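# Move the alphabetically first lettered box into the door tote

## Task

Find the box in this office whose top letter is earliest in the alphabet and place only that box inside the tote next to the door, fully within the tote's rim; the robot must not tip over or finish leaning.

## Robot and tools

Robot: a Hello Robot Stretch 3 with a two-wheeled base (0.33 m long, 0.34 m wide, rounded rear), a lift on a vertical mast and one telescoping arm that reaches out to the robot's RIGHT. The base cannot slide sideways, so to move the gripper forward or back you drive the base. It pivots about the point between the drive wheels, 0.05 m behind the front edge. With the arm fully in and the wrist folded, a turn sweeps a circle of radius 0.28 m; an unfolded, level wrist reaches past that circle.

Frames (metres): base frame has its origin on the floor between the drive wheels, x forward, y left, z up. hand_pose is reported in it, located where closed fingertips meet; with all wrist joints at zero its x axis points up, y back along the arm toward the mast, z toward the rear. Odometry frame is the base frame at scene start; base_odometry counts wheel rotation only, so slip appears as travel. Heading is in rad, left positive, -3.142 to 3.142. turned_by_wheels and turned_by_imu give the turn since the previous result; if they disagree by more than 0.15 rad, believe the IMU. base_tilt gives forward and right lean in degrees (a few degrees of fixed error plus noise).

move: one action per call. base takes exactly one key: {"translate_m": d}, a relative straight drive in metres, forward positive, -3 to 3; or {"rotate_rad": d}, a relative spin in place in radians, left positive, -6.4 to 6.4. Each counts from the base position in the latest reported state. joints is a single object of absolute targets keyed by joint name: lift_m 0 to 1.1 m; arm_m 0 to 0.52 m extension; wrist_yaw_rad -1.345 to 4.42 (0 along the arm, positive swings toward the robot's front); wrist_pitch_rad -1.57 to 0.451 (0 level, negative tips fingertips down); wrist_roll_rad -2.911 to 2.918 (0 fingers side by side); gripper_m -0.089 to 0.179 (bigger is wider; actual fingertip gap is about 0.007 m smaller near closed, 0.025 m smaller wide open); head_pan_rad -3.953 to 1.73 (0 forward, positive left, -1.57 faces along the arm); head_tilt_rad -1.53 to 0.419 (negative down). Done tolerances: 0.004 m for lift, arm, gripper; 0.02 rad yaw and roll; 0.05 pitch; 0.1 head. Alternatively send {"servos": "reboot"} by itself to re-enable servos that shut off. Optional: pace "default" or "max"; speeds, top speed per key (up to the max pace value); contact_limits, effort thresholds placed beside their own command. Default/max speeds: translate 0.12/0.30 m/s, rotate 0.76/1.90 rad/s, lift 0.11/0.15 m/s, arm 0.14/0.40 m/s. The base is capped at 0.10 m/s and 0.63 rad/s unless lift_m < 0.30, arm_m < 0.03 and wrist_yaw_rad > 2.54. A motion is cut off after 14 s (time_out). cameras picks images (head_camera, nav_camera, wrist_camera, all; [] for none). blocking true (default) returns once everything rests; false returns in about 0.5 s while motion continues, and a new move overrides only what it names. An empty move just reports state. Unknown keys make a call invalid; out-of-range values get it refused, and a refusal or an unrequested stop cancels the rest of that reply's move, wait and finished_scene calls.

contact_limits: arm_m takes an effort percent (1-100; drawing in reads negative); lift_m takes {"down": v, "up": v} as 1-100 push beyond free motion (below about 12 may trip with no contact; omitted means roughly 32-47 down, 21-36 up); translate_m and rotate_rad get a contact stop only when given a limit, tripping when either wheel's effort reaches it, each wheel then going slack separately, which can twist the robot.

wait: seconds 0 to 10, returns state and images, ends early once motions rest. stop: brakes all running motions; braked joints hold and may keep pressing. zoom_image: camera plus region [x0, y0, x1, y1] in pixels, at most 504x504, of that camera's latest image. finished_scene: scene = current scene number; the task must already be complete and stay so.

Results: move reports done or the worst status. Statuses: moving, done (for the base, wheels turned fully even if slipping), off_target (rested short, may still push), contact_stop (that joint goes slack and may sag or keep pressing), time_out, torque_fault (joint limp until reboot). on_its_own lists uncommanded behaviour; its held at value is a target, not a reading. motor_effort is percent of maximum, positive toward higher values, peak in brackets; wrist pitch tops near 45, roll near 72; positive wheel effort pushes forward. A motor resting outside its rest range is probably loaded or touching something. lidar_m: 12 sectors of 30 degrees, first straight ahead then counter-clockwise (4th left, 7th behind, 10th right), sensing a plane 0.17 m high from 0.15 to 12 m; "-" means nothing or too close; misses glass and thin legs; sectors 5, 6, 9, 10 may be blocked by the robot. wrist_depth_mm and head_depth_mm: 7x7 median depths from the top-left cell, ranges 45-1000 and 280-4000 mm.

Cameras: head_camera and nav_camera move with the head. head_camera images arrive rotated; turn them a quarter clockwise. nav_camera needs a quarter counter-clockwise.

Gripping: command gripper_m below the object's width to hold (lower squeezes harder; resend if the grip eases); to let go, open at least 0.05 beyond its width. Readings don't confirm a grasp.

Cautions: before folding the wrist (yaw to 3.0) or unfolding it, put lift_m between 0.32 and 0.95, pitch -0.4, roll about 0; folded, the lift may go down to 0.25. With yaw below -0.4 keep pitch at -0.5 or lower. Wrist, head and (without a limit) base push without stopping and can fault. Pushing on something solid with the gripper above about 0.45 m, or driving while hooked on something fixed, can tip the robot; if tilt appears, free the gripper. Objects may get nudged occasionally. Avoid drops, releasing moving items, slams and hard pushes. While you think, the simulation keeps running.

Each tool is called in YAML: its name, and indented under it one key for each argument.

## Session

move:
  joints: {"head_pan_rad": 1.2, "head_tilt_rad": -0.35}
  pace: "max"
  cameras: ["nav_camera"]

move:
  joints: {"head_pan_rad": 0.0}
  pace: "max"
  cameras: ["nav_camera", "head_camera"]

move:
  joints: {"head_pan_rad": -1.2}
  pace: "max"
  cameras: ["nav_camera", "head_camera"]

move:
  joints: {"head_pan_rad": -2.4}
  pace: "max"
  cameras: ["nav_camera", "head_camera"]

move:
  joints: {"head_pan_rad": -3.6}
  pace: "max"
  cameras: ["nav_camera", "head_camera"]

Scene clock: 0.97 s.
move: done
base_odometry: x=+0.000 y=+0.000 heading=+0.000
turned_by_wheels: +0.000
turned_by_imu: +0.000
base_tilt: forward=+1.0 right=-0.2
lidar_m: 1.38 2.07 1.11 0.87 0.86 0.91 1.35 1.07 1.14 0.89 0.88 0.94
head_depth_mm: 2122 2180 2313 2396 2410 1893 1522 / 1137 1230 1339 2518 2397 1877 1511 / 1037 1113 1193 1297 1411 1536 1510 / 960 1025 1088 1169 1265 1365 1440 / 888 939 999 1063 1141 1231 1336 / 833 876 923 981 1043 1120 1206 / 780 817 862 909 967 1022 1094
base_status: not commanded
joint_positions: lift_m=+0.410 arm_m=+0.002 wrist_yaw_rad=+2.888 wrist_pitch_rad=-0.323 wrist_roll_rad=+0.000 gripper_m=+0.037 head_pan_rad=+1.226 head_tilt_rad=-0.349
joint_status: all done
measured_speeds: all 0
motor_effort: left_wheel=-0.3(0.5) right_wheel=+2.2(2.5) lift_m=+26.1(26.5) arm_m=-10.6(10.6) wrist_yaw_rad=+1.0(1.3) wrist_pitch_rad=+3.0(3.1) wrist_roll_rad=+0.9(1.1) gripper_m=-0.4(1.0) head_pan_rad=-0.3(4.9) head_tilt_rad=-1.4(2.8)
hand_pose: x=+0.0377 y=+0.0812 z=+0.4448 quat_wxyz=(+0.201, +0.706, +0.025, +0.678) (m; base frame)
wrist_depth_mm: - 720 - - - - - / 133 734 - - - - - / 140 174 - - - - - / 150 168 - - - - - / 161 172 975 913 914 919 925 / 721 182 128 681 722 753 742 / 622 193 608 633 597 621 632
pictures: nav_camera (sideways)
Images, in order (width x height): nav_camera 672x504.

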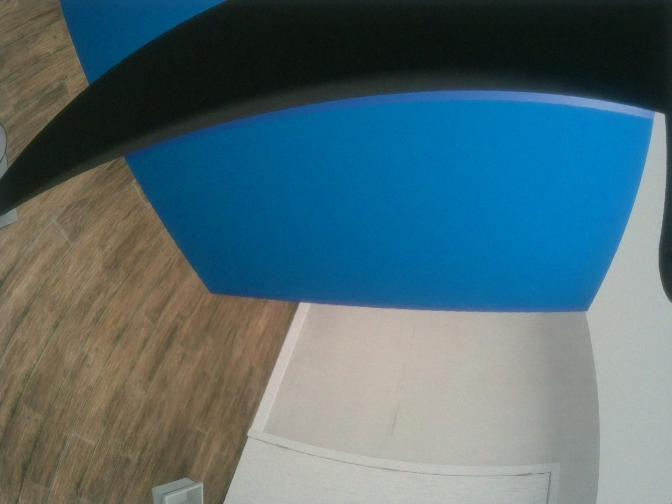

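Scene clock: 1.97 s.
move: done
base_odometry: x=+0.000 y=+0.000 heading=+0.000
turned_by_wheels: +0.000
turned_by_imu: +0.000
base_tilt: forward=+1.0 right=-0.1
lidar_m: 1.39 2.06 1.11 0.86 0.86 0.92 1.35 1.08 1.14 0.89 0.88 0.94
head_depth_mm: 1219 1254 1285 1339 1382 1420 1421 / 1418 1465 1515 1561 1650 1693 1513 / 1689 1747 1846 1923 2011 1866 1509 / 1922 2045 2147 2310 2353 1855 1499 / 1878 1974 2098 2243 2340 1802 1486 / 1799 1907 2002 2168 2252 1776 1491 / 1733 1818 1925 2081 2160 1837 1486
base_status: not commanded
joint_positions: lift_m=+0.410 arm_m=+0.002 wrist_yaw_rad=+2.888 wrist_pitch_rad=-0.323 wrist_roll_rad=+0.000 gripper_m=+0.037 head_pan_rad=-0.012 head_tilt_rad=-0.349
joint_status: all done
measured_speeds: all 0
motor_effort: left_wheel=-0.2(0.4) right_wheel=+2.4(2.6) lift_m=+26.6(26.7) arm_m=-13.5(13.5) wrist_yaw_rad=+0.5(1.1) wrist_pitch_rad=+2.9(3.2) wrist_roll_rad=+0.8(1.1) gripper_m=-0.1(1.4) head_pan_rad=-1.7(4.7) head_tilt_rad=-1.5(3.6)
hand_pose: x=+0.0377 y=+0.0812 z=+0.4448 quat_wxyz=(+0.201, +0.706, +0.025, +0.678) (m; base frame)
wrist_depth_mm: - 712 - - - - - / 133 741 - - - - - / 140 174 - - - - - / 149 168 - - - - - / 160 171 953 911 904 936 926 / 718 182 128 699 721 747 748 / 621 193 605 624 590 623 630
pictures: head_camera (sideways), nav_camera (sideways)
Images, in order (width x height): head_camera 896x504, nav_camera 672x504.

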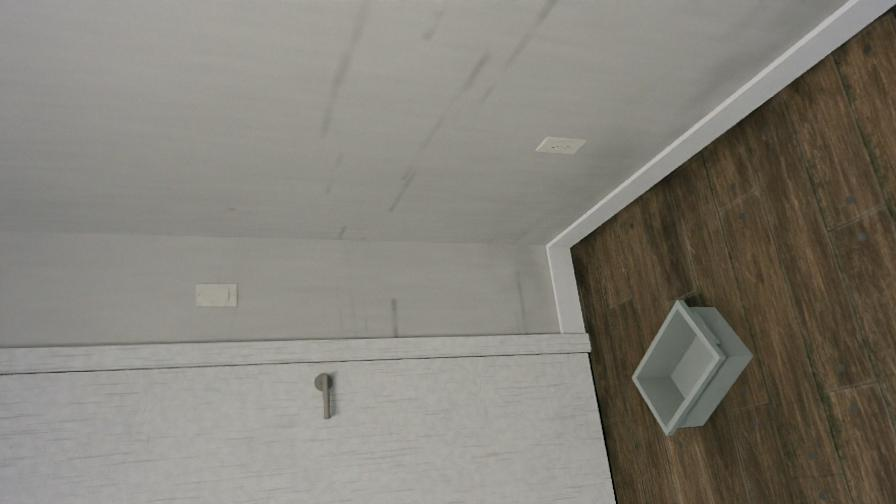

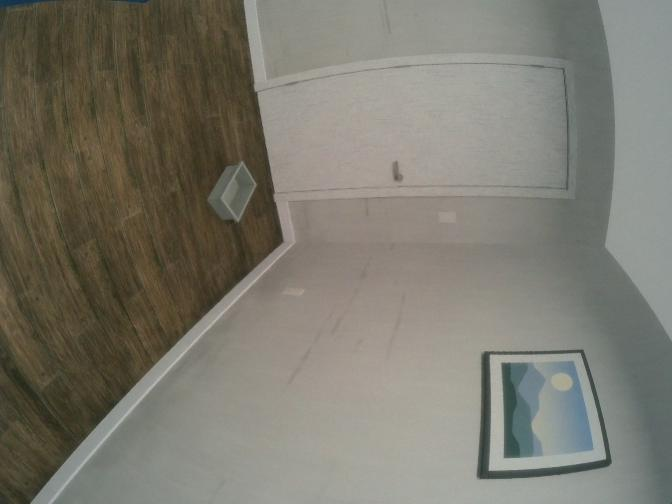

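Scene clock: 2.93 s.
move: done
base_odometry: x=+0.000 y=+0.000 heading=+0.000
turned_by_wheels: +0.000
turned_by_imu: +0.000
base_tilt: forward=+1.0 right=-0.1
lidar_m: 1.38 2.07 1.11 0.86 0.86 0.91 1.35 1.08 1.14 0.89 0.88 0.94
head_depth_mm: 739 784 836 897 960 1042 1132 / 738 784 830 891 957 1038 1128 / 737 781 833 892 954 1035 1126 / 735 778 828 888 958 1030 1122 / 727 774 829 886 951 1028 1116 / 729 776 822 885 951 1027 1108 / 729 774 822 881 942 1021 1113
base_status: not commanded
joint_positions: lift_m=+0.410 arm_m=+0.002 wrist_yaw_rad=+2.888 wrist_pitch_rad=-0.323 wrist_roll_rad=+0.000 gripper_m=+0.037 head_pan_rad=-1.235 head_tilt_rad=-0.350
joint_status: all done
measured_speeds: all 0
motor_effort: left_wheel=-0.1(0.5) right_wheel=+2.0(2.4) lift_m=+26.6(26.9) arm_m=-16.0(16.0) wrist_yaw_rad=+0.3(1.4) wrist_pitch_rad=+2.7(3.1) wrist_roll_rad=+0.8(1.0) gripper_m=+0.0(1.1) head_pan_rad=+0.3(4.7) head_tilt_rad=-1.5(2.2)
hand_pose: x=+0.0377 y=+0.0812 z=+0.4448 quat_wxyz=(+0.201, +0.706, +0.025, +0.678) (m; base frame)
wrist_depth_mm: - 719 - - - - - / 133 757 - - - - - / 140 175 - - - - - / 149 168 - - - - - / 160 171 970 933 930 916 919 / 714 182 127 691 723 721 753 / 628 193 611 620 595 627 623
pictures: head_camera (sideways), nav_camera (sideways)
Images, in order (width x height): head_camera 896x504, nav_camera 672x504.

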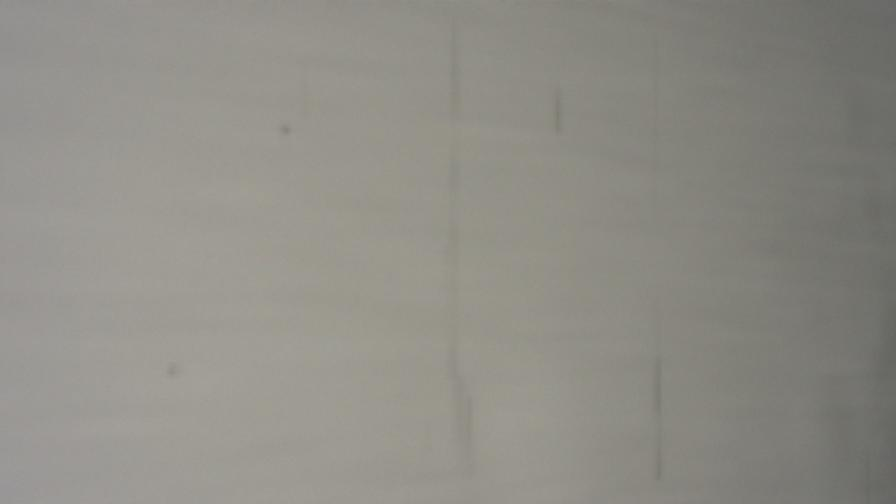

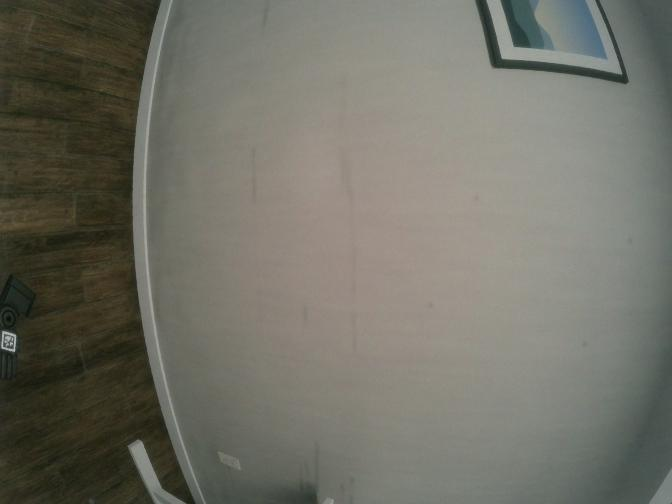

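Scene clock: 3.90 s.
move: done
base_odometry: x=+0.000 y=+0.000 heading=+0.000
turned_by_wheels: +0.000
turned_by_imu: +0.000
base_tilt: forward=+0.9 right=+0.0
lidar_m: 1.39 2.07 1.11 0.86 0.86 0.91 1.35 1.08 1.14 0.89 0.88 0.94
head_depth_mm: 1399 1474 1536 1026 1690 1562 1429 / 1446 1513 1589 1106 1424 1758 1470 / 1488 1570 1646 1096 1865 1752 1478 / 1534 1640 1698 1088 1986 1874 1511 / 1581 1684 1750 1170 1580 1700 1500 / 1521 1591 1602 1260 1841 1804 1449 / 1299 1338 1404 1385 1516 1574 1484
base_status: not commanded
joint_positions: lift_m=+0.410 arm_m=+0.002 wrist_yaw_rad=+2.888 wrist_pitch_rad=-0.323 wrist_roll_rad=+0.000 gripper_m=+0.037 head_pan_rad=-2.444 head_tilt_rad=-0.350
joint_status: all done
measured_speeds: all 0
motor_effort: left_wheel=-0.3(0.5) right_wheel=+1.8(2.4) lift_m=+26.8(27.1) arm_m=-19.0(19.0) wrist_yaw_rad=+0.7(1.1) wrist_pitch_rad=+2.6(3.1) wrist_roll_rad=+0.8(1.0) gripper_m=-0.4(1.2) head_pan_rad=+2.1(5.4) head_tilt_rad=-1.3(2.4)
hand_pose: x=+0.0377 y=+0.0812 z=+0.4448 quat_wxyz=(+0.201, +0.706, +0.025, +0.678) (m; base frame)
wrist_depth_mm: - 714 - - - - - / 133 752 - - - - - / 140 175 - - - - - / 150 167 - - - - - / 160 173 961 892 899 921 949 / 717 183 127 693 724 745 747 / 618 192 600 620 586 626 625
pictures: head_camera (sideways), nav_camera (sideways)
Images, in order (width x height): head_camera 896x504, nav_camera 672x504.

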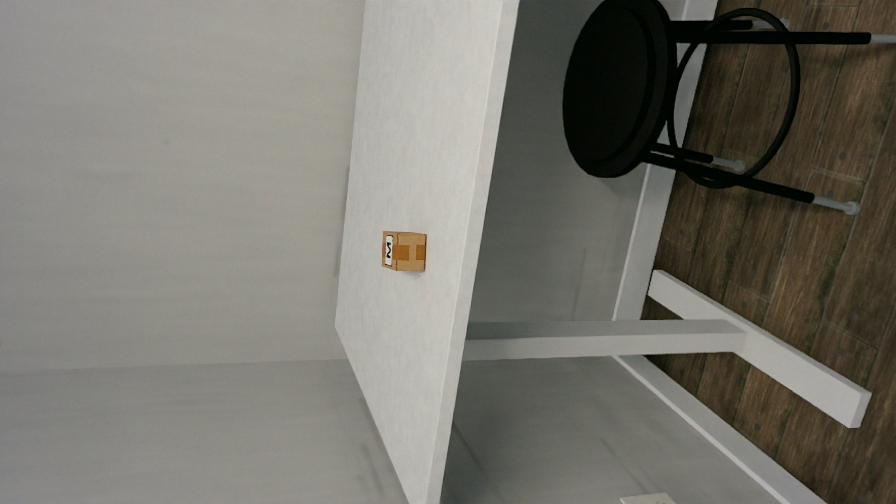

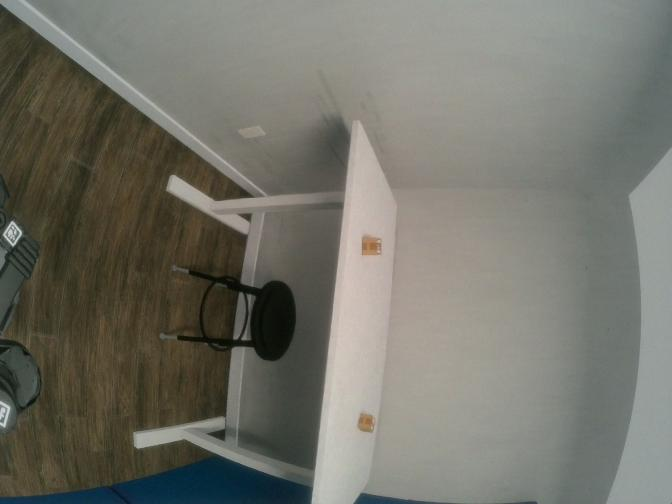

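Scene clock: 4.87 s.
move: done
base_odometry: x=+0.000 y=+0.000 heading=+0.000
turned_by_wheels: +0.000
turned_by_imu: +0.000
base_tilt: forward=+1.0 right=-0.1
lidar_m: 1.38 2.07 1.11 0.87 0.86 0.91 1.35 1.08 1.14 0.89 0.88 0.94
head_depth_mm: 772 807 849 889 937 990 1049 / 821 868 912 960 1019 1075 1154 / 881 928 983 1038 1111 1185 1272 / 955 1010 1076 1141 1240 1335 1403 / 1029 1093 1173 1255 1369 1481 1491 / 1130 1202 1296 1381 1520 1669 1496 / 1241 1339 1456 1252 1741 1795 1461
base_status: not commanded
joint_positions: lift_m=+0.410 arm_m=+0.002 wrist_yaw_rad=+2.888 wrist_pitch_rad=-0.323 wrist_roll_rad=+0.000 gripper_m=+0.037 head_pan_rad=-3.647 head_tilt_rad=-0.350
joint_status: all done
measured_speeds: all 0
motor_effort: left_wheel=-0.2(0.4) right_wheel=+1.9(2.5) lift_m=+26.9(27.2) arm_m=-21.4(21.4) wrist_yaw_rad=+0.9(1.4) wrist_pitch_rad=+2.7(3.1) wrist_roll_rad=+0.8(1.0) gripper_m=-0.5(0.9) head_pan_rad=+2.0(4.8) head_tilt_rad=-0.6(3.1)
hand_pose: x=+0.0377 y=+0.0812 z=+0.4448 quat_wxyz=(+0.201, +0.706, +0.025, +0.678) (m; base frame)
wrist_depth_mm: - 732 - - - - - / 133 731 - - - - - / 140 174 - - - - - / 149 168 - - - - - / 161 172 954 934 919 924 933 / 713 183 128 692 724 745 748 / 628 193 601 623 585 640 627
pictures: head_camera (sideways), nav_camera (sideways)
Images, in order (width x height): head_camera 896x504, nav_camera 672x504.

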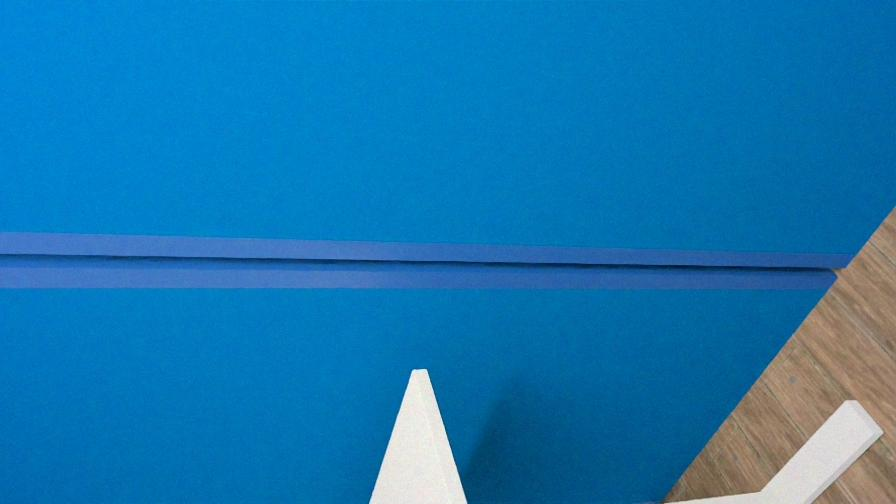

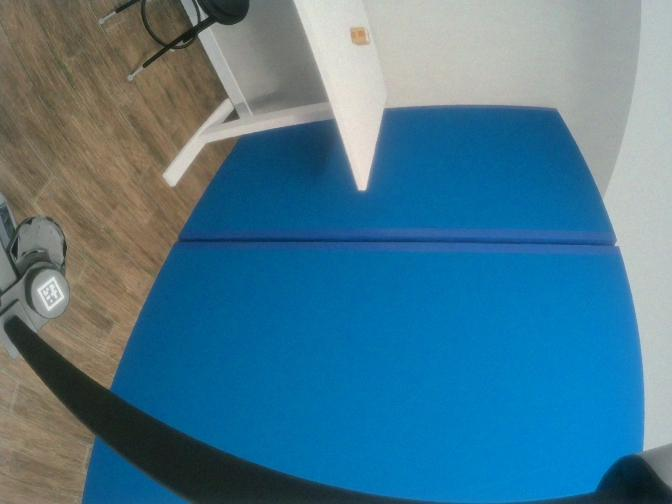

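move:
  joints: {"head_pan_rad": -2.97, "head_tilt_rad": -0.3, "lift_m": 0.27, "wrist_pitch_rad": -0.42}
  pace: "max"
  cameras: ["head_camera"]

Scene clock: 29.20 s.
move: done
base_odometry: x=+0.000 y=+0.000 heading=+0.000
turned_by_wheels: +0.000
turned_by_imu: +0.001
base_tilt: forward=+0.8 right=-0.2
lidar_m: 1.39 2.07 1.11 0.87 0.86 0.91 1.35 1.08 1.14 0.89 0.88 0.94
head_depth_mm: 1564 1632 1718 1201 1695 1793 1594 / 1520 1630 1723 1189 1895 1587 1578 / 1499 1582 1675 1185 1917 1979 1589 / 1480 1565 1647 1169 1855 1932 1579 / 1454 1542 1619 1163 1807 1782 1515 / 1426 1520 1594 1144 1453 1778 1579 / 1410 1480 1573 1141 1711 1298 1465
base_status: not commanded
joint_positions: lift_m=+0.270 arm_m=+0.002 wrist_yaw_rad=+2.888 wrist_pitch_rad=-0.436 wrist_roll_rad=+0.000 gripper_m=+0.037 head_pan_rad=-2.957 head_tilt_rad=-0.302
joint_status: all done
measured_speeds: translate_m=+0.000 rotate_rad=+0.000 lift_m=+0.000 arm_m=+0.000 wrist_yaw_rad=+0.000 wrist_pitch_rad=+0.000 wrist_roll_rad=+0.000 head_pan_rad=-0.024 head_tilt_rad=+0.000
motor_effort: left_wheel=-0.1(0.4) right_wheel=+2.0(2.5) lift_m=+21.4(26.2) arm_m=-21.5(23.4) wrist_yaw_rad=+0.6(1.3) wrist_pitch_rad=+2.8(4.6) wrist_roll_rad=+0.9(1.2) gripper_m=+0.3(1.2) head_pan_rad=-2.5(4.0) head_tilt_rad=+4.1(5.1)
hand_pose: x=+0.0344 y=+0.0683 z=+0.2787 quat_wxyz=(+0.239, +0.704, +0.065, +0.666) (m; base frame)
wrist_depth_mm: - 705 - - - - - / 135 755 889 - - - - / 147 166 896 977 940 947 951 / 161 176 723 733 733 724 739 / 568 185 586 575 578 585 596 / 485 206 127 285 473 489 490 / 263 257 250 270 411 422 425
pictures: head_camera (sideways)
Images, in order (width x height): head_camera 896x504.

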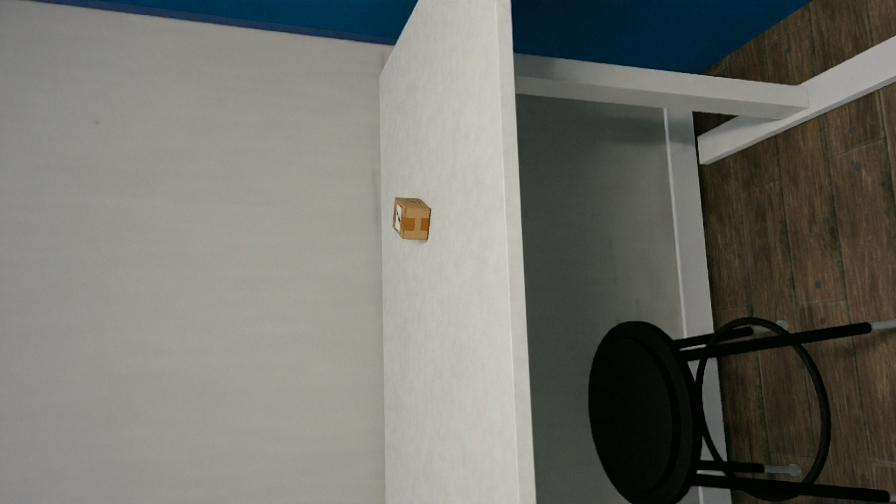

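zoom_image:
  camera: "head_camera"
  region: [380, 180, 450, 260]

move:
  joints: {"head_pan_rad": 0.5, "head_tilt_rad": -0.35}
  pace: "max"
  cameras: ["nav_camera", "head_camera"]

Scaled by 6.300 from the camera's 896x504 image, which has a finer 1280x720 frame.

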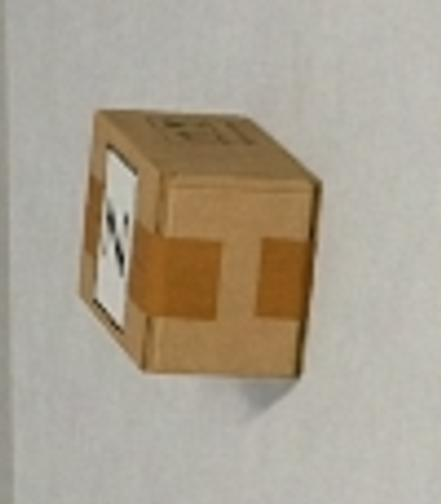

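Scene clock: 34.40 s.
move: done
base_odometry: x=+0.000 y=+0.000 heading=+0.000
turned_by_wheels: +0.000
turned_by_imu: +0.001
base_tilt: forward=+1.1 right=+0.0
lidar_m: 1.39 2.07 1.11 0.87 0.86 0.91 1.35 1.08 1.14 0.89 0.88 0.94
head_depth_mm: 1727 1848 1936 2091 2186 1828 1523 / 1769 1851 1956 2108 2260 1831 1510 / 1795 1891 2010 2136 2255 1871 1513 / 1818 1921 2049 2159 2287 1878 1499 / 1845 1976 2100 2245 2355 1866 1508 / 1881 1998 2127 2294 2367 1853 1504 / 1910 2017 2164 2326 2402 1870 1496
base_status: not commanded
joint_positions: lift_m=+0.270 arm_m=+0.002 wrist_yaw_rad=+2.888 wrist_pitch_rad=-0.436 wrist_roll_rad=+0.000 gripper_m=+0.037 head_pan_rad=+0.516 head_tilt_rad=-0.349
joint_status: all done
measured_speeds: translate_m=+0.000 rotate_rad=+0.000 lift_m=+0.000 arm_m=+0.000 wrist_yaw_rad=+0.000 wrist_pitch_rad=+0.000 wrist_roll_rad=+0.000 head_pan_rad=-0.024 head_tilt_rad=+0.000
motor_effort: left_wheel=-0.2(0.4) right_wheel=+1.8(2.5) lift_m=+20.7(21.2) arm_m=-16.7(19.5) wrist_yaw_rad=+0.4(1.3) wrist_pitch_rad=+2.9(3.1) wrist_roll_rad=+0.8(1.1) gripper_m=+0.4(1.5) head_pan_rad=-2.8(4.7) head_tilt_rad=-1.2(4.0)
hand_pose: x=+0.0344 y=+0.0683 z=+0.2787 quat_wxyz=(+0.239, +0.704, +0.065, +0.666) (m; base frame)
wrist_depth_mm: - 711 - - - - - / 135 752 880 - - - - / 146 166 886 949 954 950 957 / 161 177 742 727 730 725 729 / 558 185 586 582 573 584 594 / 489 205 127 287 479 493 491 / 265 254 249 271 409 426 426
pictures: head_camera (sideways), nav_camera (sideways)
Images, in order (width x height): head_camera 896x504, nav_camera 672x504.

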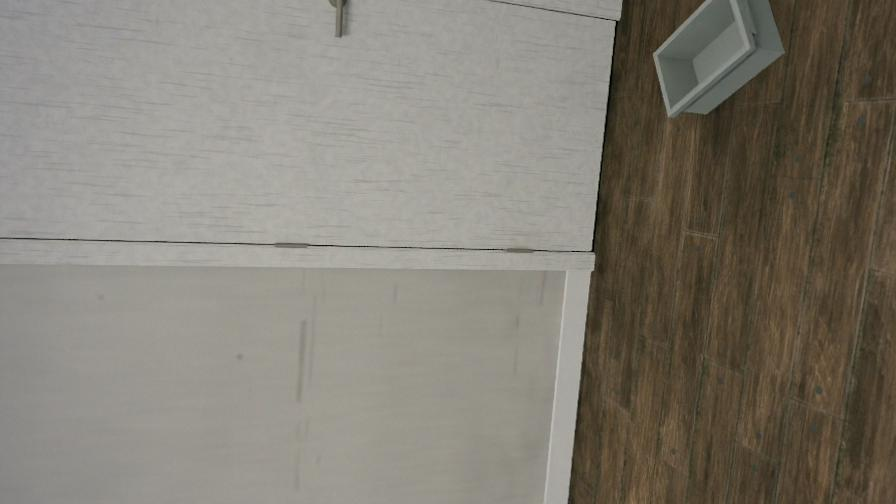

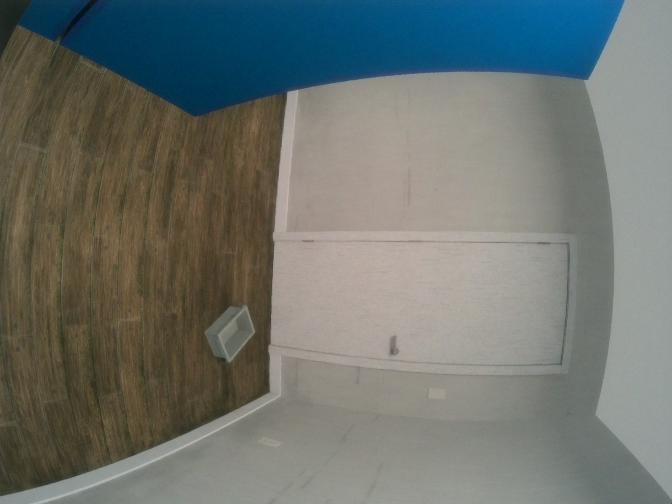

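move:
  base: {"rotate_rad": 0.793}
  pace: "max"
  cameras: []

move:
  base: {"translate_m": 1.7}
  pace: "max"
  cameras: []

move:
  base: {"rotate_rad": 1.27}
  joints: {"head_pan_rad": 0.8, "head_tilt_rad": -0.35}
  pace: "max"
  cameras: ["nav_camera", "head_camera"]

Scene clock: 60.70 s.
move: done
base_odometry: x=+0.000 y=+0.000 heading=+0.793
turned_by_wheels: +0.793
turned_by_imu: +0.790
base_tilt: forward=+0.9 right=-0.1
lidar_m: 2.08 0.94 0.85 0.86 1.05 1.08 1.11 0.97 0.88 0.88 1.08 2.07
head_depth_mm: 1146 2197 2342 2488 2459 1865 1507 / 1057 1127 1229 1329 1462 1635 1508 / 973 1033 1124 1208 1312 1447 1489 / 904 968 1028 1102 1195 1305 1400 / 844 895 954 1018 1094 1171 1280 / 799 841 888 944 1009 1082 1164 / 752 792 834 880 939 994 1069
base_status: done
joint_positions: lift_m=+0.270 arm_m=+0.002 wrist_yaw_rad=+2.888 wrist_pitch_rad=-0.436 wrist_roll_rad=+0.000 gripper_m=+0.037 head_pan_rad=+0.500 head_tilt_rad=-0.351
joint_status: not commanded
measured_speeds: all 0
motor_effort: left_wheel=-8.3(16.7) right_wheel=+8.6(15.4) lift_m=+24.1(24.1) arm_m=-15.8(15.9) wrist_yaw_rad=+0.8(1.2) wrist_pitch_rad=+2.5(3.1) wrist_roll_rad=+0.8(1.1) gripper_m=+0.5(1.2) head_pan_rad=-2.7(4.3) head_tilt_rad=-1.2(2.5)
hand_pose: x=+0.0344 y=+0.0683 z=+0.2787 quat_wxyz=(+0.239, +0.704, +0.065, +0.666) (m; base frame)
wrist_depth_mm: - 138 - - 772 - - / 136 144 - - 838 - - / 146 168 916 935 887 843 - / 162 177 715 734 715 718 725 / 570 186 585 590 586 578 587 / 484 204 127 284 472 493 486 / 265 256 250 274 412 425 422
pictures: none
No camera images: "cameras" was empty.

Scene clock: 67.77 s.
move: done
base_odometry: x=+1.193 y=+1.211 heading=+0.793
turned_by_wheels: +0.000
turned_by_imu: -0.001
base_tilt: forward=+0.8 right=-0.1
lidar_m: 0.51 0.63 1.23 0.78 0.52 0.64 2.55 1.62 1.47 0.85 0.54 0.51
head_depth_mm: 507 526 548 572 601 630 663 / 554 578 607 636 671 709 748 / 615 646 680 720 762 807 866 / 691 726 773 823 881 942 1017 / 785 835 894 964 1050 1128 1241 / 915 978 1059 1160 1282 1410 1455 / 1082 1186 1304 1435 1643 1712 1482
base_status: done
joint_positions: lift_m=+0.270 arm_m=+0.002 wrist_yaw_rad=+2.888 wrist_pitch_rad=-0.436 wrist_roll_rad=+0.000 gripper_m=+0.037 head_pan_rad=+0.500 head_tilt_rad=-0.351
joint_status: not commanded
measured_speeds: all 0
motor_effort: left_wheel=+2.8(12.7) right_wheel=+3.9(20.0) lift_m=+28.8(30.8) arm_m=-21.8(23.7) wrist_yaw_rad=+1.0(1.5) wrist_pitch_rad=+2.8(3.3) wrist_roll_rad=+0.8(1.1) gripper_m=-0.3(1.6) head_pan_rad=-2.7(4.8) head_tilt_rad=+0.9(2.3)
hand_pose: x=+0.0344 y=+0.0683 z=+0.2787 quat_wxyz=(+0.239, +0.704, +0.065, +0.666) (m; base frame)
wrist_depth_mm: - - - - - - - / 136 163 - - - - - / 146 166 952 965 941 956 - / 166 177 725 720 725 724 - / 488 185 585 577 596 583 586 / 487 204 128 285 478 490 492 / 261 257 250 273 408 423 425
pictures: none
No camera images: "cameras" was empty.

Scene clock: 69.70 s.
move: done
base_odometry: x=+1.193 y=+1.211 heading=+2.062
turned_by_wheels: +1.270
turned_by_imu: +1.264
base_tilt: forward=+1.0 right=-0.1
lidar_m: 2.35 0.62 0.52 1.21 2.00 1.51 1.47 0.67 0.52 0.51 0.54 0.76
head_depth_mm: 598 649 709 776 2165 1825 1526 / 547 589 638 696 763 842 940 / 506 541 580 627 683 748 826 / 470 499 535 574 618 673 733 / 440 464 494 526 566 610 658 / 421 450 482 526 577 640 716 / 487 532 588 652 735 839 975
base_status: done
joint_positions: lift_m=+0.270 arm_m=+0.002 wrist_yaw_rad=+2.888 wrist_pitch_rad=-0.436 wrist_roll_rad=+0.000 gripper_m=+0.037 head_pan_rad=+0.800 head_tilt_rad=-0.351
joint_status: all done
measured_speeds: all 0
motor_effort: left_wheel=-8.1(16.0) right_wheel=+7.9(16.6) lift_m=+26.7(29.1) arm_m=-22.7(23.6) wrist_yaw_rad=+0.8(1.2) wrist_pitch_rad=+2.7(3.1) wrist_roll_rad=+0.8(1.1) gripper_m=+0.1(1.1) head_pan_rad=+2.6(4.6) head_tilt_rad=+1.6(3.5)
hand_pose: x=+0.0344 y=+0.0683 z=+0.2787 quat_wxyz=(+0.239, +0.704, +0.065, +0.666) (m; base frame)
wrist_depth_mm: - - - - 489 502 527 / 136 - - - 517 529 - / 146 170 955 922 - - 901 / 163 176 721 720 665 661 702 / 559 185 584 588 585 578 582 / 493 205 128 285 482 491 492 / 265 255 251 272 405 426 424
pictures: head_camera (sideways), nav_camera (sideways)
Images, in order (width x height): head_camera 896x504, nav_camera 672x504.

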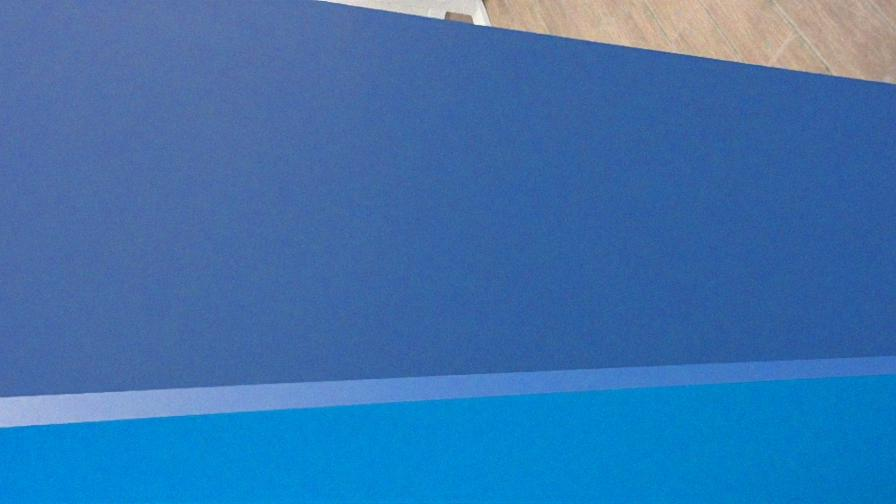

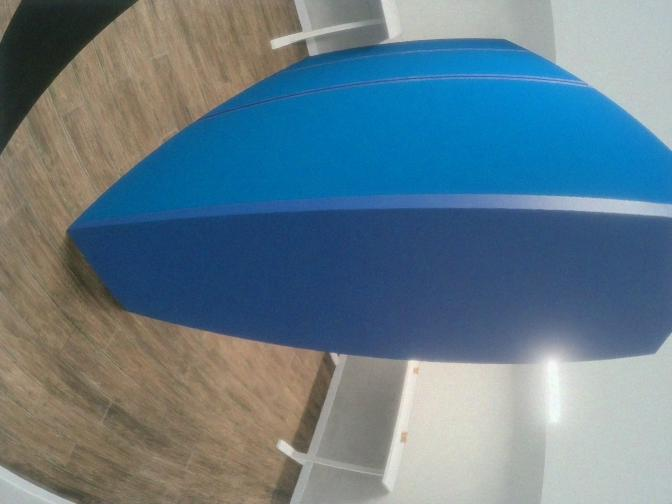

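move:
  base: {"translate_m": 0.55}
  joints: {"head_pan_rad": 0.9, "head_tilt_rad": -0.3}
  pace: "max"
  cameras: ["nav_camera", "head_camera"]

Scene clock: 82.70 s.
move: done
base_odometry: x=+0.934 y=+1.696 heading=+2.062
turned_by_wheels: +0.000
turned_by_imu: +0.001
base_tilt: forward=+1.1 right=-0.3
lidar_m: 2.33 2.83 0.44 0.43 0.45 2.07 1.70 0.73 0.55 0.53 0.56 0.79
head_depth_mm: 3191 3276 3345 3500 2784 2003 1593 / 3508 3607 3706 3838 2740 2004 1585 / 3499 3852 - - 2687 2005 1567 / 3357 3570 3743 3793 2698 1983 1575 / 3210 3300 3461 3654 2717 1969 1566 / 3031 3148 3213 3408 2439 1822 525 / 353 369 387 407 430 453 480
base_status: done
joint_positions: lift_m=+0.270 arm_m=+0.002 wrist_yaw_rad=+2.888 wrist_pitch_rad=-0.436 wrist_roll_rad=+0.000 gripper_m=+0.037 head_pan_rad=+0.903 head_tilt_rad=-0.300
joint_status: all done
measured_speeds: all 0
motor_effort: left_wheel=+0.8(11.8) right_wheel=+5.6(19.7) lift_m=+21.1(24.2) arm_m=-17.8(20.7) wrist_yaw_rad=+0.9(1.3) wrist_pitch_rad=+2.8(3.3) wrist_roll_rad=+0.9(1.1) gripper_m=-0.6(1.2) head_pan_rad=-0.8(3.4) head_tilt_rad=+4.0(5.1)
hand_pose: x=+0.0344 y=+0.0683 z=+0.2787 quat_wxyz=(+0.239, +0.704, +0.065, +0.666) (m; base frame)
wrist_depth_mm: - 388 414 433 - - - / 135 418 445 467 - - - / 146 171 481 505 943 946 967 / 162 177 522 568 726 732 736 / 558 185 567 562 582 587 578 / 493 206 128 285 474 484 489 / 264 255 251 272 411 419 425
pictures: head_camera (sideways), nav_camera (sideways)
Images, in order (width x height): head_camera 896x504, nav_camera 672x504.

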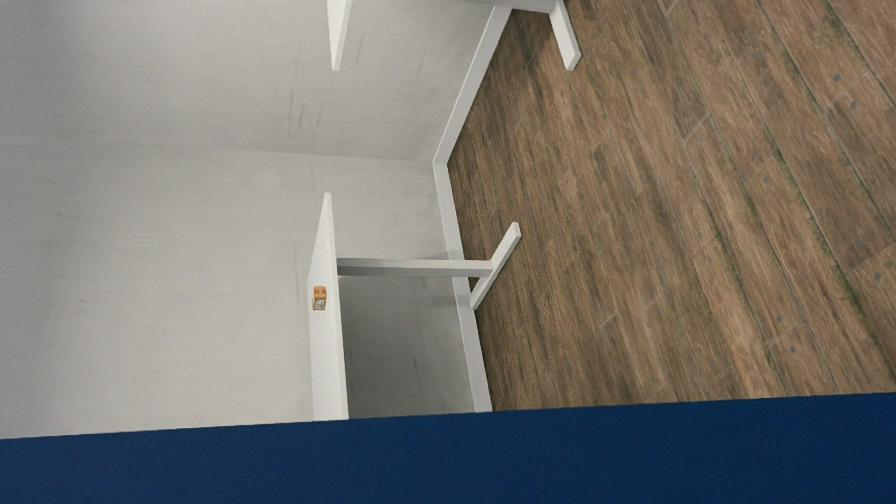

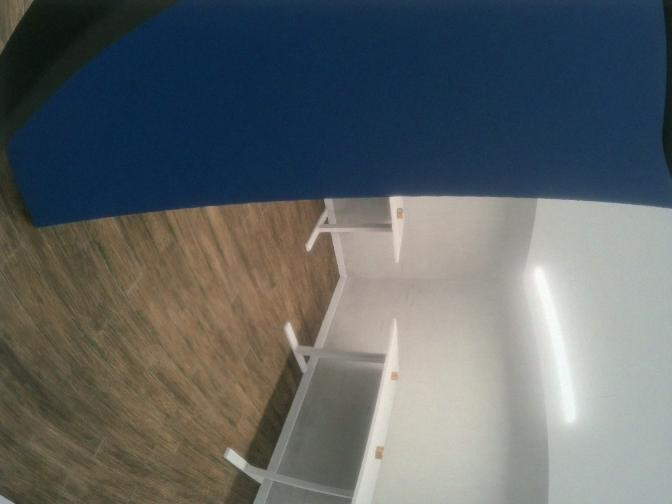

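move:
  base: {"translate_m": 0.35}
  pace: "max"
  cameras: []

move:
  base: {"rotate_rad": 0.839}
  pace: "max"
  cameras: []

move:
  base: {"translate_m": 1.7}
  joints: {"head_pan_rad": -1.3, "head_tilt_rad": -0.3}
  pace: "max"
  cameras: ["head_camera"]

zoom_image:
  camera: "head_camera"
  region: [330, 0, 500, 504]

move:
  joints: {"head_pan_rad": -0.66}
  pace: "max"
  cameras: ["head_camera"]

zoom_image:
  camera: "head_camera"
  region: [330, 0, 500, 504]

move:
  joints: {"head_pan_rad": 0.6}
  pace: "max"
  cameras: ["head_camera"]

zoom_image:
  camera: "head_camera"
  region: [330, 0, 500, 504]

move:
  joints: {"head_pan_rad": 1.25}
  pace: "max"
  cameras: ["head_camera", "nav_camera"]

zoom_image:
  camera: "head_camera"
  region: [330, 0, 500, 504]

Scene clock: 116.40 s.
move: done
base_odometry: x=+0.769 y=+2.004 heading=+2.062
turned_by_wheels: +0.000
turned_by_imu: +0.000
base_tilt: forward=+1.2 right=-0.2
lidar_m: 1.98 2.52 3.07 1.30 0.53 0.61 1.80 0.75 0.56 0.55 0.57 0.81
head_depth_mm: 2748 2808 2824 2932 2628 2018 1586 / 3024 3135 3224 3371 2743 2012 1583 / 3422 3612 3736 3673 2690 2012 1586 / 3393 3510 3729 3883 2731 1987 1569 / 3223 3299 3414 3674 2696 1966 1562 / 2938 3186 3276 3522 2696 1971 1578 / 2829 2976 3088 3269 2634 1961 1559
base_status: done
joint_positions: lift_m=+0.270 arm_m=+0.002 wrist_yaw_rad=+2.888 wrist_pitch_rad=-0.436 wrist_roll_rad=+0.000 gripper_m=+0.037 head_pan_rad=+0.900 head_tilt_rad=-0.300
joint_status: not commanded
measured_speeds: all 0
motor_effort: left_wheel=+4.0(15.0) right_wheel=+2.6(12.5) lift_m=+28.5(28.5) arm_m=-13.4(15.5) wrist_yaw_rad=+0.7(1.2) wrist_pitch_rad=+2.7(3.2) wrist_roll_rad=+1.0(1.1) gripper_m=+0.2(1.0) head_pan_rad=-2.8(4.3) head_tilt_rad=+2.5(4.9)
hand_pose: x=+0.0344 y=+0.0683 z=+0.2786 quat_wxyz=(+0.239, +0.704, +0.065, +0.666) (m; base frame)
wrist_depth_mm: - - - - - - - / 135 - - - - - - / 146 155 926 956 959 955 949 / 165 170 725 722 716 730 718 / 497 184 586 584 593 584 582 / 492 206 127 286 479 492 492 / 264 256 251 274 413 423 421
pictures: none
No camera images: "cameras" was empty.

Scene clock: 118.00 s.
move: done
base_odometry: x=+0.769 y=+2.004 heading=+2.901
turned_by_wheels: +0.839
turned_by_imu: +0.835
base_tilt: forward=+0.9 right=-0.1
lidar_m: 2.56 2.23 0.45 0.50 2.36 0.96 0.61 0.55 0.55 0.67 1.31 1.98
head_depth_mm: 2685 2849 2968 3085 2747 1994 1587 / 1953 2835 3002 3168 2746 2014 1581 / 1109 1190 1255 1342 1418 1790 1539 / 734 1202 1268 1033 1397 1176 1021 / 494 1242 1299 1031 627 1090 903 / 359 376 396 422 447 478 511 / 361 381 405 430 459 492 531
base_status: done
joint_positions: lift_m=+0.270 arm_m=+0.002 wrist_yaw_rad=+2.888 wrist_pitch_rad=-0.436 wrist_roll_rad=+0.000 gripper_m=+0.037 head_pan_rad=+0.900 head_tilt_rad=-0.300
joint_status: not commanded
measured_speeds: all 0
motor_effort: left_wheel=-7.3(17.4) right_wheel=+8.3(15.8) lift_m=+29.4(30.2) arm_m=-16.7(16.7) wrist_yaw_rad=+0.9(1.1) wrist_pitch_rad=+2.6(3.1) wrist_roll_rad=+0.8(1.1) gripper_m=+0.3(1.3) head_pan_rad=-2.7(4.1) head_tilt_rad=+2.9(4.3)
hand_pose: x=+0.0344 y=+0.0683 z=+0.2787 quat_wxyz=(+0.239, +0.704, +0.065, +0.666) (m; base frame)
wrist_depth_mm: - - - 483 - - - / 135 - - 506 - - - / 146 170 852 522 773 953 927 / 162 176 714 - 674 735 722 / 560 185 576 577 577 578 584 / 489 206 128 287 470 490 492 / 266 254 251 273 412 420 422
pictures: none
No camera images: "cameras" was empty.

Scene clock: 125.07 s.
move: done
base_odometry: x=-0.882 y=+2.410 heading=+2.901
turned_by_wheels: +0.000
turned_by_imu: -0.001
base_tilt: forward=+0.9 right=-0.2
lidar_m: 1.60 1.50 1.72 1.57 1.26 1.52 2.04 1.84 1.85 1.20 1.31 0.93
head_depth_mm: 1354 1438 1520 1208 756 1792 1409 / 1299 1380 1459 1190 753 1786 1594 / 1256 1323 1412 1178 749 1718 1571 / 1211 1274 1346 1170 744 1628 1574 / 1167 1229 1292 1161 742 1530 1573 / 1134 1176 1249 1147 735 610 1529 / 1092 1146 1199 1141 729 583 1484
base_status: done
joint_positions: lift_m=+0.270 arm_m=+0.002 wrist_yaw_rad=+2.888 wrist_pitch_rad=-0.436 wrist_roll_rad=+0.000 gripper_m=+0.037 head_pan_rad=-1.300 head_tilt_rad=-0.300
joint_status: all done
measured_speeds: all 0
motor_effort: left_wheel=+1.1(13.1) right_wheel=+5.5(18.9) lift_m=+21.6(29.4) arm_m=-23.0(23.6) wrist_yaw_rad=+0.8(1.2) wrist_pitch_rad=+2.7(3.2) wrist_roll_rad=+0.8(1.2) gripper_m=-1.0(1.2) head_pan_rad=+2.1(5.7) head_tilt_rad=+2.6(5.0)
hand_pose: x=+0.0344 y=+0.0683 z=+0.2787 quat_wxyz=(+0.239, +0.704, +0.065, +0.666) (m; base frame)
wrist_depth_mm: - - - - - - - / 136 - - - - - - / 147 170 942 960 963 935 981 / 163 177 711 729 719 736 725 / 561 185 584 585 584 585 585 / 495 205 128 287 478 495 501 / 265 257 251 271 411 424 422
pictures: head_camera (sideways)
Images, in order (width x height): head_camera 896x504.

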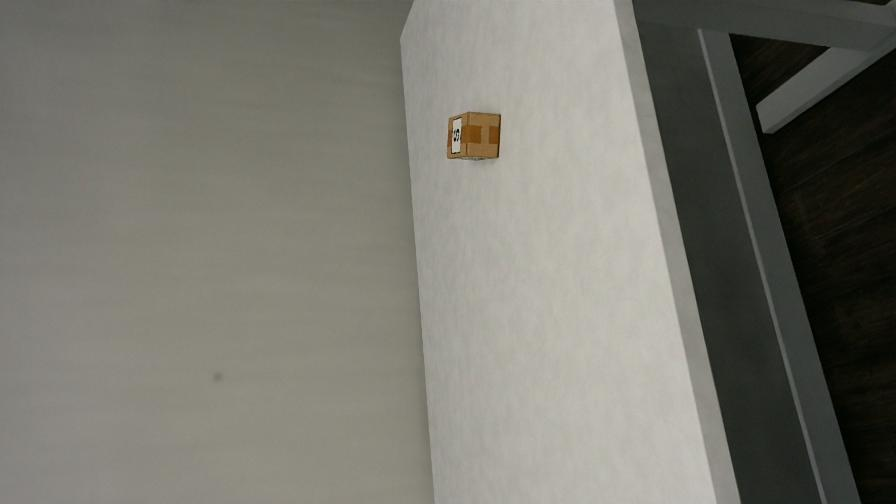

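Scaled by 1.000.

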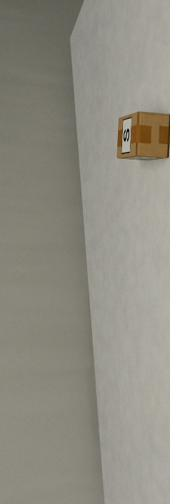

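Scene clock: 125.90 s.
move: done
base_odometry: x=-0.882 y=+2.410 heading=+2.901
turned_by_wheels: +0.000
turned_by_imu: +0.000
base_tilt: forward=+1.1 right=-0.2
lidar_m: 1.60 1.50 1.72 1.57 1.26 1.51 2.03 1.84 1.85 1.20 1.31 0.94
head_depth_mm: 1085 1134 1195 1196 753 574 1485 / 1116 1165 1229 1189 751 595 1532 / 1140 1207 1259 1184 744 618 1562 / 1164 1244 1307 1170 743 1538 1576 / 1199 1276 1337 1160 737 1060 1197 / 1250 1304 1381 1429 736 1679 1565 / 1278 1353 1439 1527 733 1746 1547
base_status: not commanded
joint_positions: lift_m=+0.270 arm_m=+0.002 wrist_yaw_rad=+2.888 wrist_pitch_rad=-0.436 wrist_roll_rad=+0.000 gripper_m=+0.037 head_pan_rad=-0.643 head_tilt_rad=-0.300
joint_status: all done
measured_speeds: all 0
motor_effort: left_wheel=+0.9(1.2) right_wheel=+5.5(5.8) lift_m=+20.6(21.6) arm_m=-23.1(23.5) wrist_yaw_rad=+1.1(1.1) wrist_pitch_rad=+3.0(3.2) wrist_roll_rad=+0.8(1.2) gripper_m=+0.2(0.7) head_pan_rad=+1.0(3.8) head_tilt_rad=+3.0(3.5)
hand_pose: x=+0.0344 y=+0.0683 z=+0.2787 quat_wxyz=(+0.239, +0.704, +0.065, +0.666) (m; base frame)
wrist_depth_mm: - - - - - - - / 136 - - - - - - / 146 170 959 946 952 963 961 / 163 177 712 717 717 736 730 / 571 185 578 596 581 584 583 / 493 205 128 285 479 498 496 / 265 255 252 272 411 423 427
pictures: head_camera (sideways)
Images, in order (width x height): head_camera 896x504.

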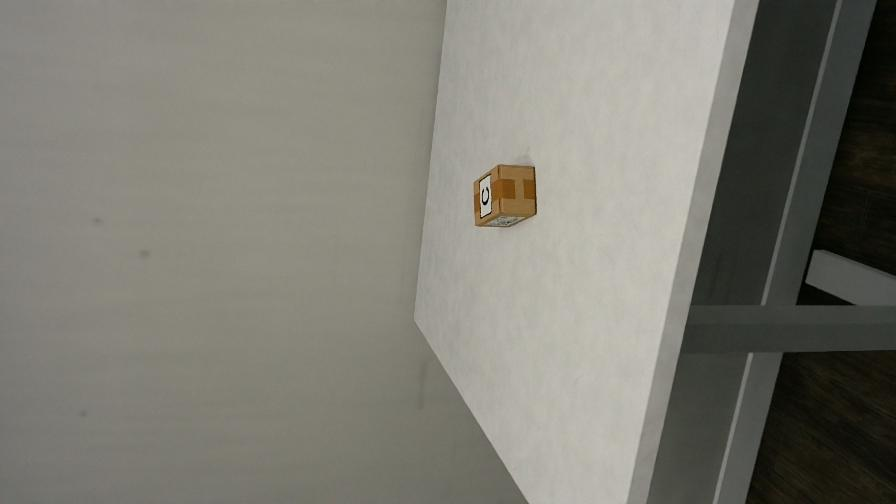

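Scaled by 1.000.

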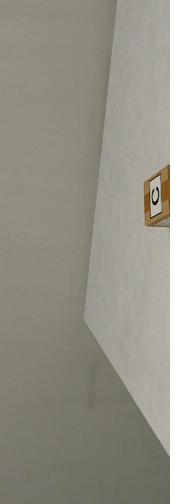

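Scene clock: 126.87 s.
move: done
base_odometry: x=-0.882 y=+2.410 heading=+2.901
turned_by_wheels: +0.000
turned_by_imu: +0.000
base_tilt: forward=+0.9 right=-0.1
lidar_m: 1.60 1.50 1.72 1.57 1.26 1.52 2.04 1.83 1.84 1.20 1.31 0.93
head_depth_mm: 1661 1758 1876 1941 2118 2010 1606 / 1669 1755 1855 1458 2083 1983 1584 / 1674 1766 1878 1455 2083 1901 1582 / 1675 1780 1859 1314 2086 1962 1576 / 1674 1768 1869 1414 2067 1981 1570 / 1656 1752 1857 1409 2076 1953 1572 / 1670 1750 1865 1417 2074 1945 1559
base_status: not commanded
joint_positions: lift_m=+0.270 arm_m=+0.002 wrist_yaw_rad=+2.888 wrist_pitch_rad=-0.436 wrist_roll_rad=+0.000 gripper_m=+0.037 head_pan_rad=+0.638 head_tilt_rad=-0.300
joint_status: all done
measured_speeds: all 0
motor_effort: left_wheel=+1.0(1.3) right_wheel=+5.7(5.9) lift_m=+20.8(20.9) arm_m=-22.7(23.5) wrist_yaw_rad=+0.4(1.3) wrist_pitch_rad=+2.8(3.0) wrist_roll_rad=+0.8(1.1) gripper_m=-0.3(1.2) head_pan_rad=-1.7(4.9) head_tilt_rad=+2.9(3.2)
hand_pose: x=+0.0344 y=+0.0683 z=+0.2787 quat_wxyz=(+0.239, +0.704, +0.065, +0.666) (m; base frame)
wrist_depth_mm: - - - - - - - / 135 - - - - - - / 146 170 943 944 970 945 939 / 162 176 734 731 734 720 716 / 559 185 586 583 585 588 590 / 497 205 128 287 472 485 488 / 262 256 252 274 409 424 423
pictures: head_camera (sideways)
Images, in order (width x height): head_camera 896x504.

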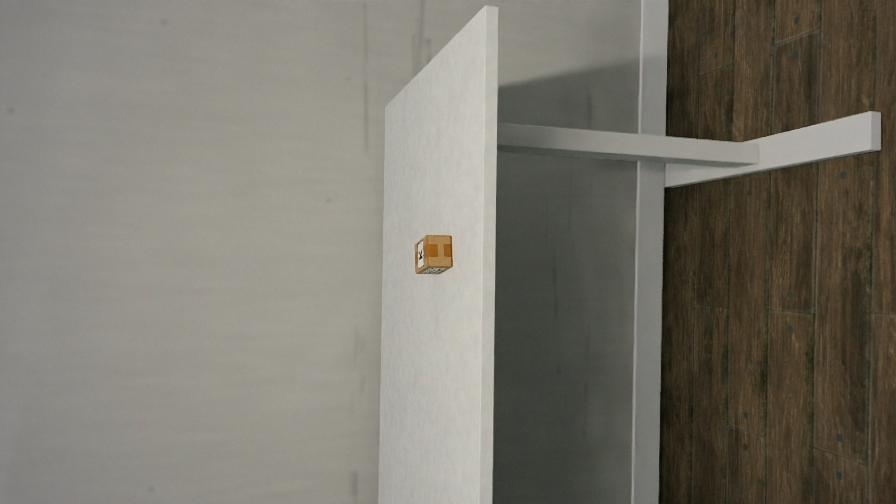

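Scaled by 1.000.

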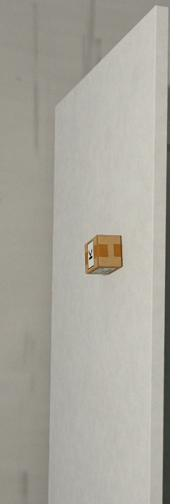

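Scene clock: 127.67 s.
move: done
base_odometry: x=-0.882 y=+2.410 heading=+2.901
turned_by_wheels: +0.000
turned_by_imu: +0.000
base_tilt: forward=+1.0 right=-0.1
lidar_m: 1.59 1.49 1.72 1.57 1.26 1.52 2.04 1.84 1.85 1.20 1.31 0.94
head_depth_mm: 1740 1804 1890 1361 2068 2007 1595 / 1823 1910 2032 1468 2212 1998 1593 / 1963 2035 2149 1602 2337 2000 1581 / 2051 2141 2252 1769 2459 1927 1564 / 2173 2281 2361 2309 2551 1969 1573 / 2006 2090 2120 2232 2186 1880 1556 / 1349 1410 1490 1578 1680 1755 1571
base_status: not commanded
joint_positions: lift_m=+0.270 arm_m=+0.002 wrist_yaw_rad=+2.888 wrist_pitch_rad=-0.436 wrist_roll_rad=+0.000 gripper_m=+0.037 head_pan_rad=+1.284 head_tilt_rad=-0.300
joint_status: all done
measured_speeds: all 0
motor_effort: left_wheel=+1.0(1.1) right_wheel=+5.4(6.3) lift_m=+20.7(20.9) arm_m=-22.8(23.3) wrist_yaw_rad=+0.4(1.3) wrist_pitch_rad=+2.7(3.0) wrist_roll_rad=+0.9(1.1) gripper_m=-0.4(0.9) head_pan_rad=-1.6(3.3) head_tilt_rad=+2.9(3.8)
hand_pose: x=+0.0344 y=+0.0683 z=+0.2787 quat_wxyz=(+0.239, +0.704, +0.065, +0.666) (m; base frame)
wrist_depth_mm: - - - - - - - / 136 - - - - - - / 146 171 956 968 949 938 960 / 163 177 739 725 726 724 735 / 569 184 583 580 588 583 587 / 487 206 128 283 476 487 492 / 263 254 251 275 409 424 430
pictures: head_camera (sideways), nav_camera (sideways)
Images, in order (width x height): head_camera 896x504, nav_camera 672x504.

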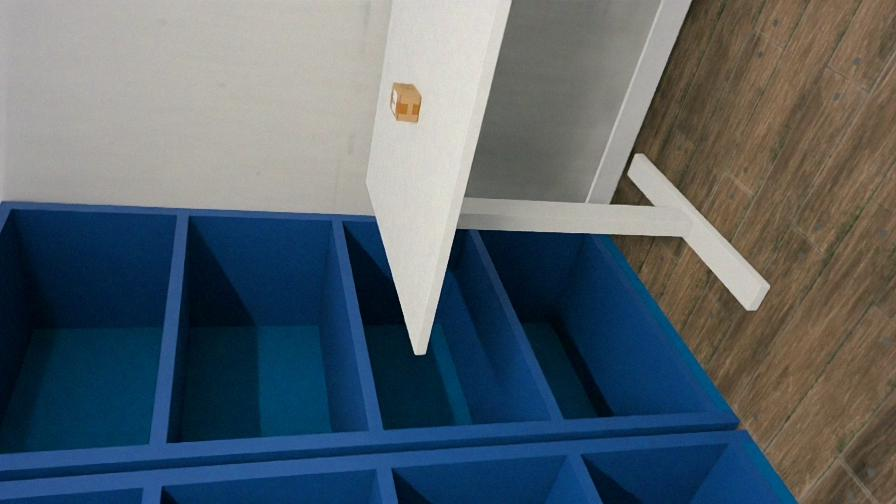

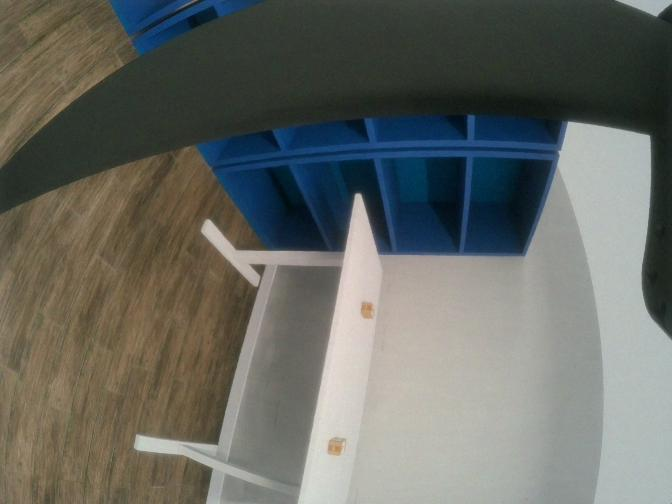

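Scaled by 1.000.

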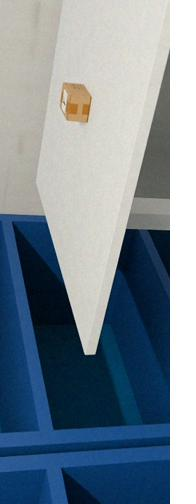

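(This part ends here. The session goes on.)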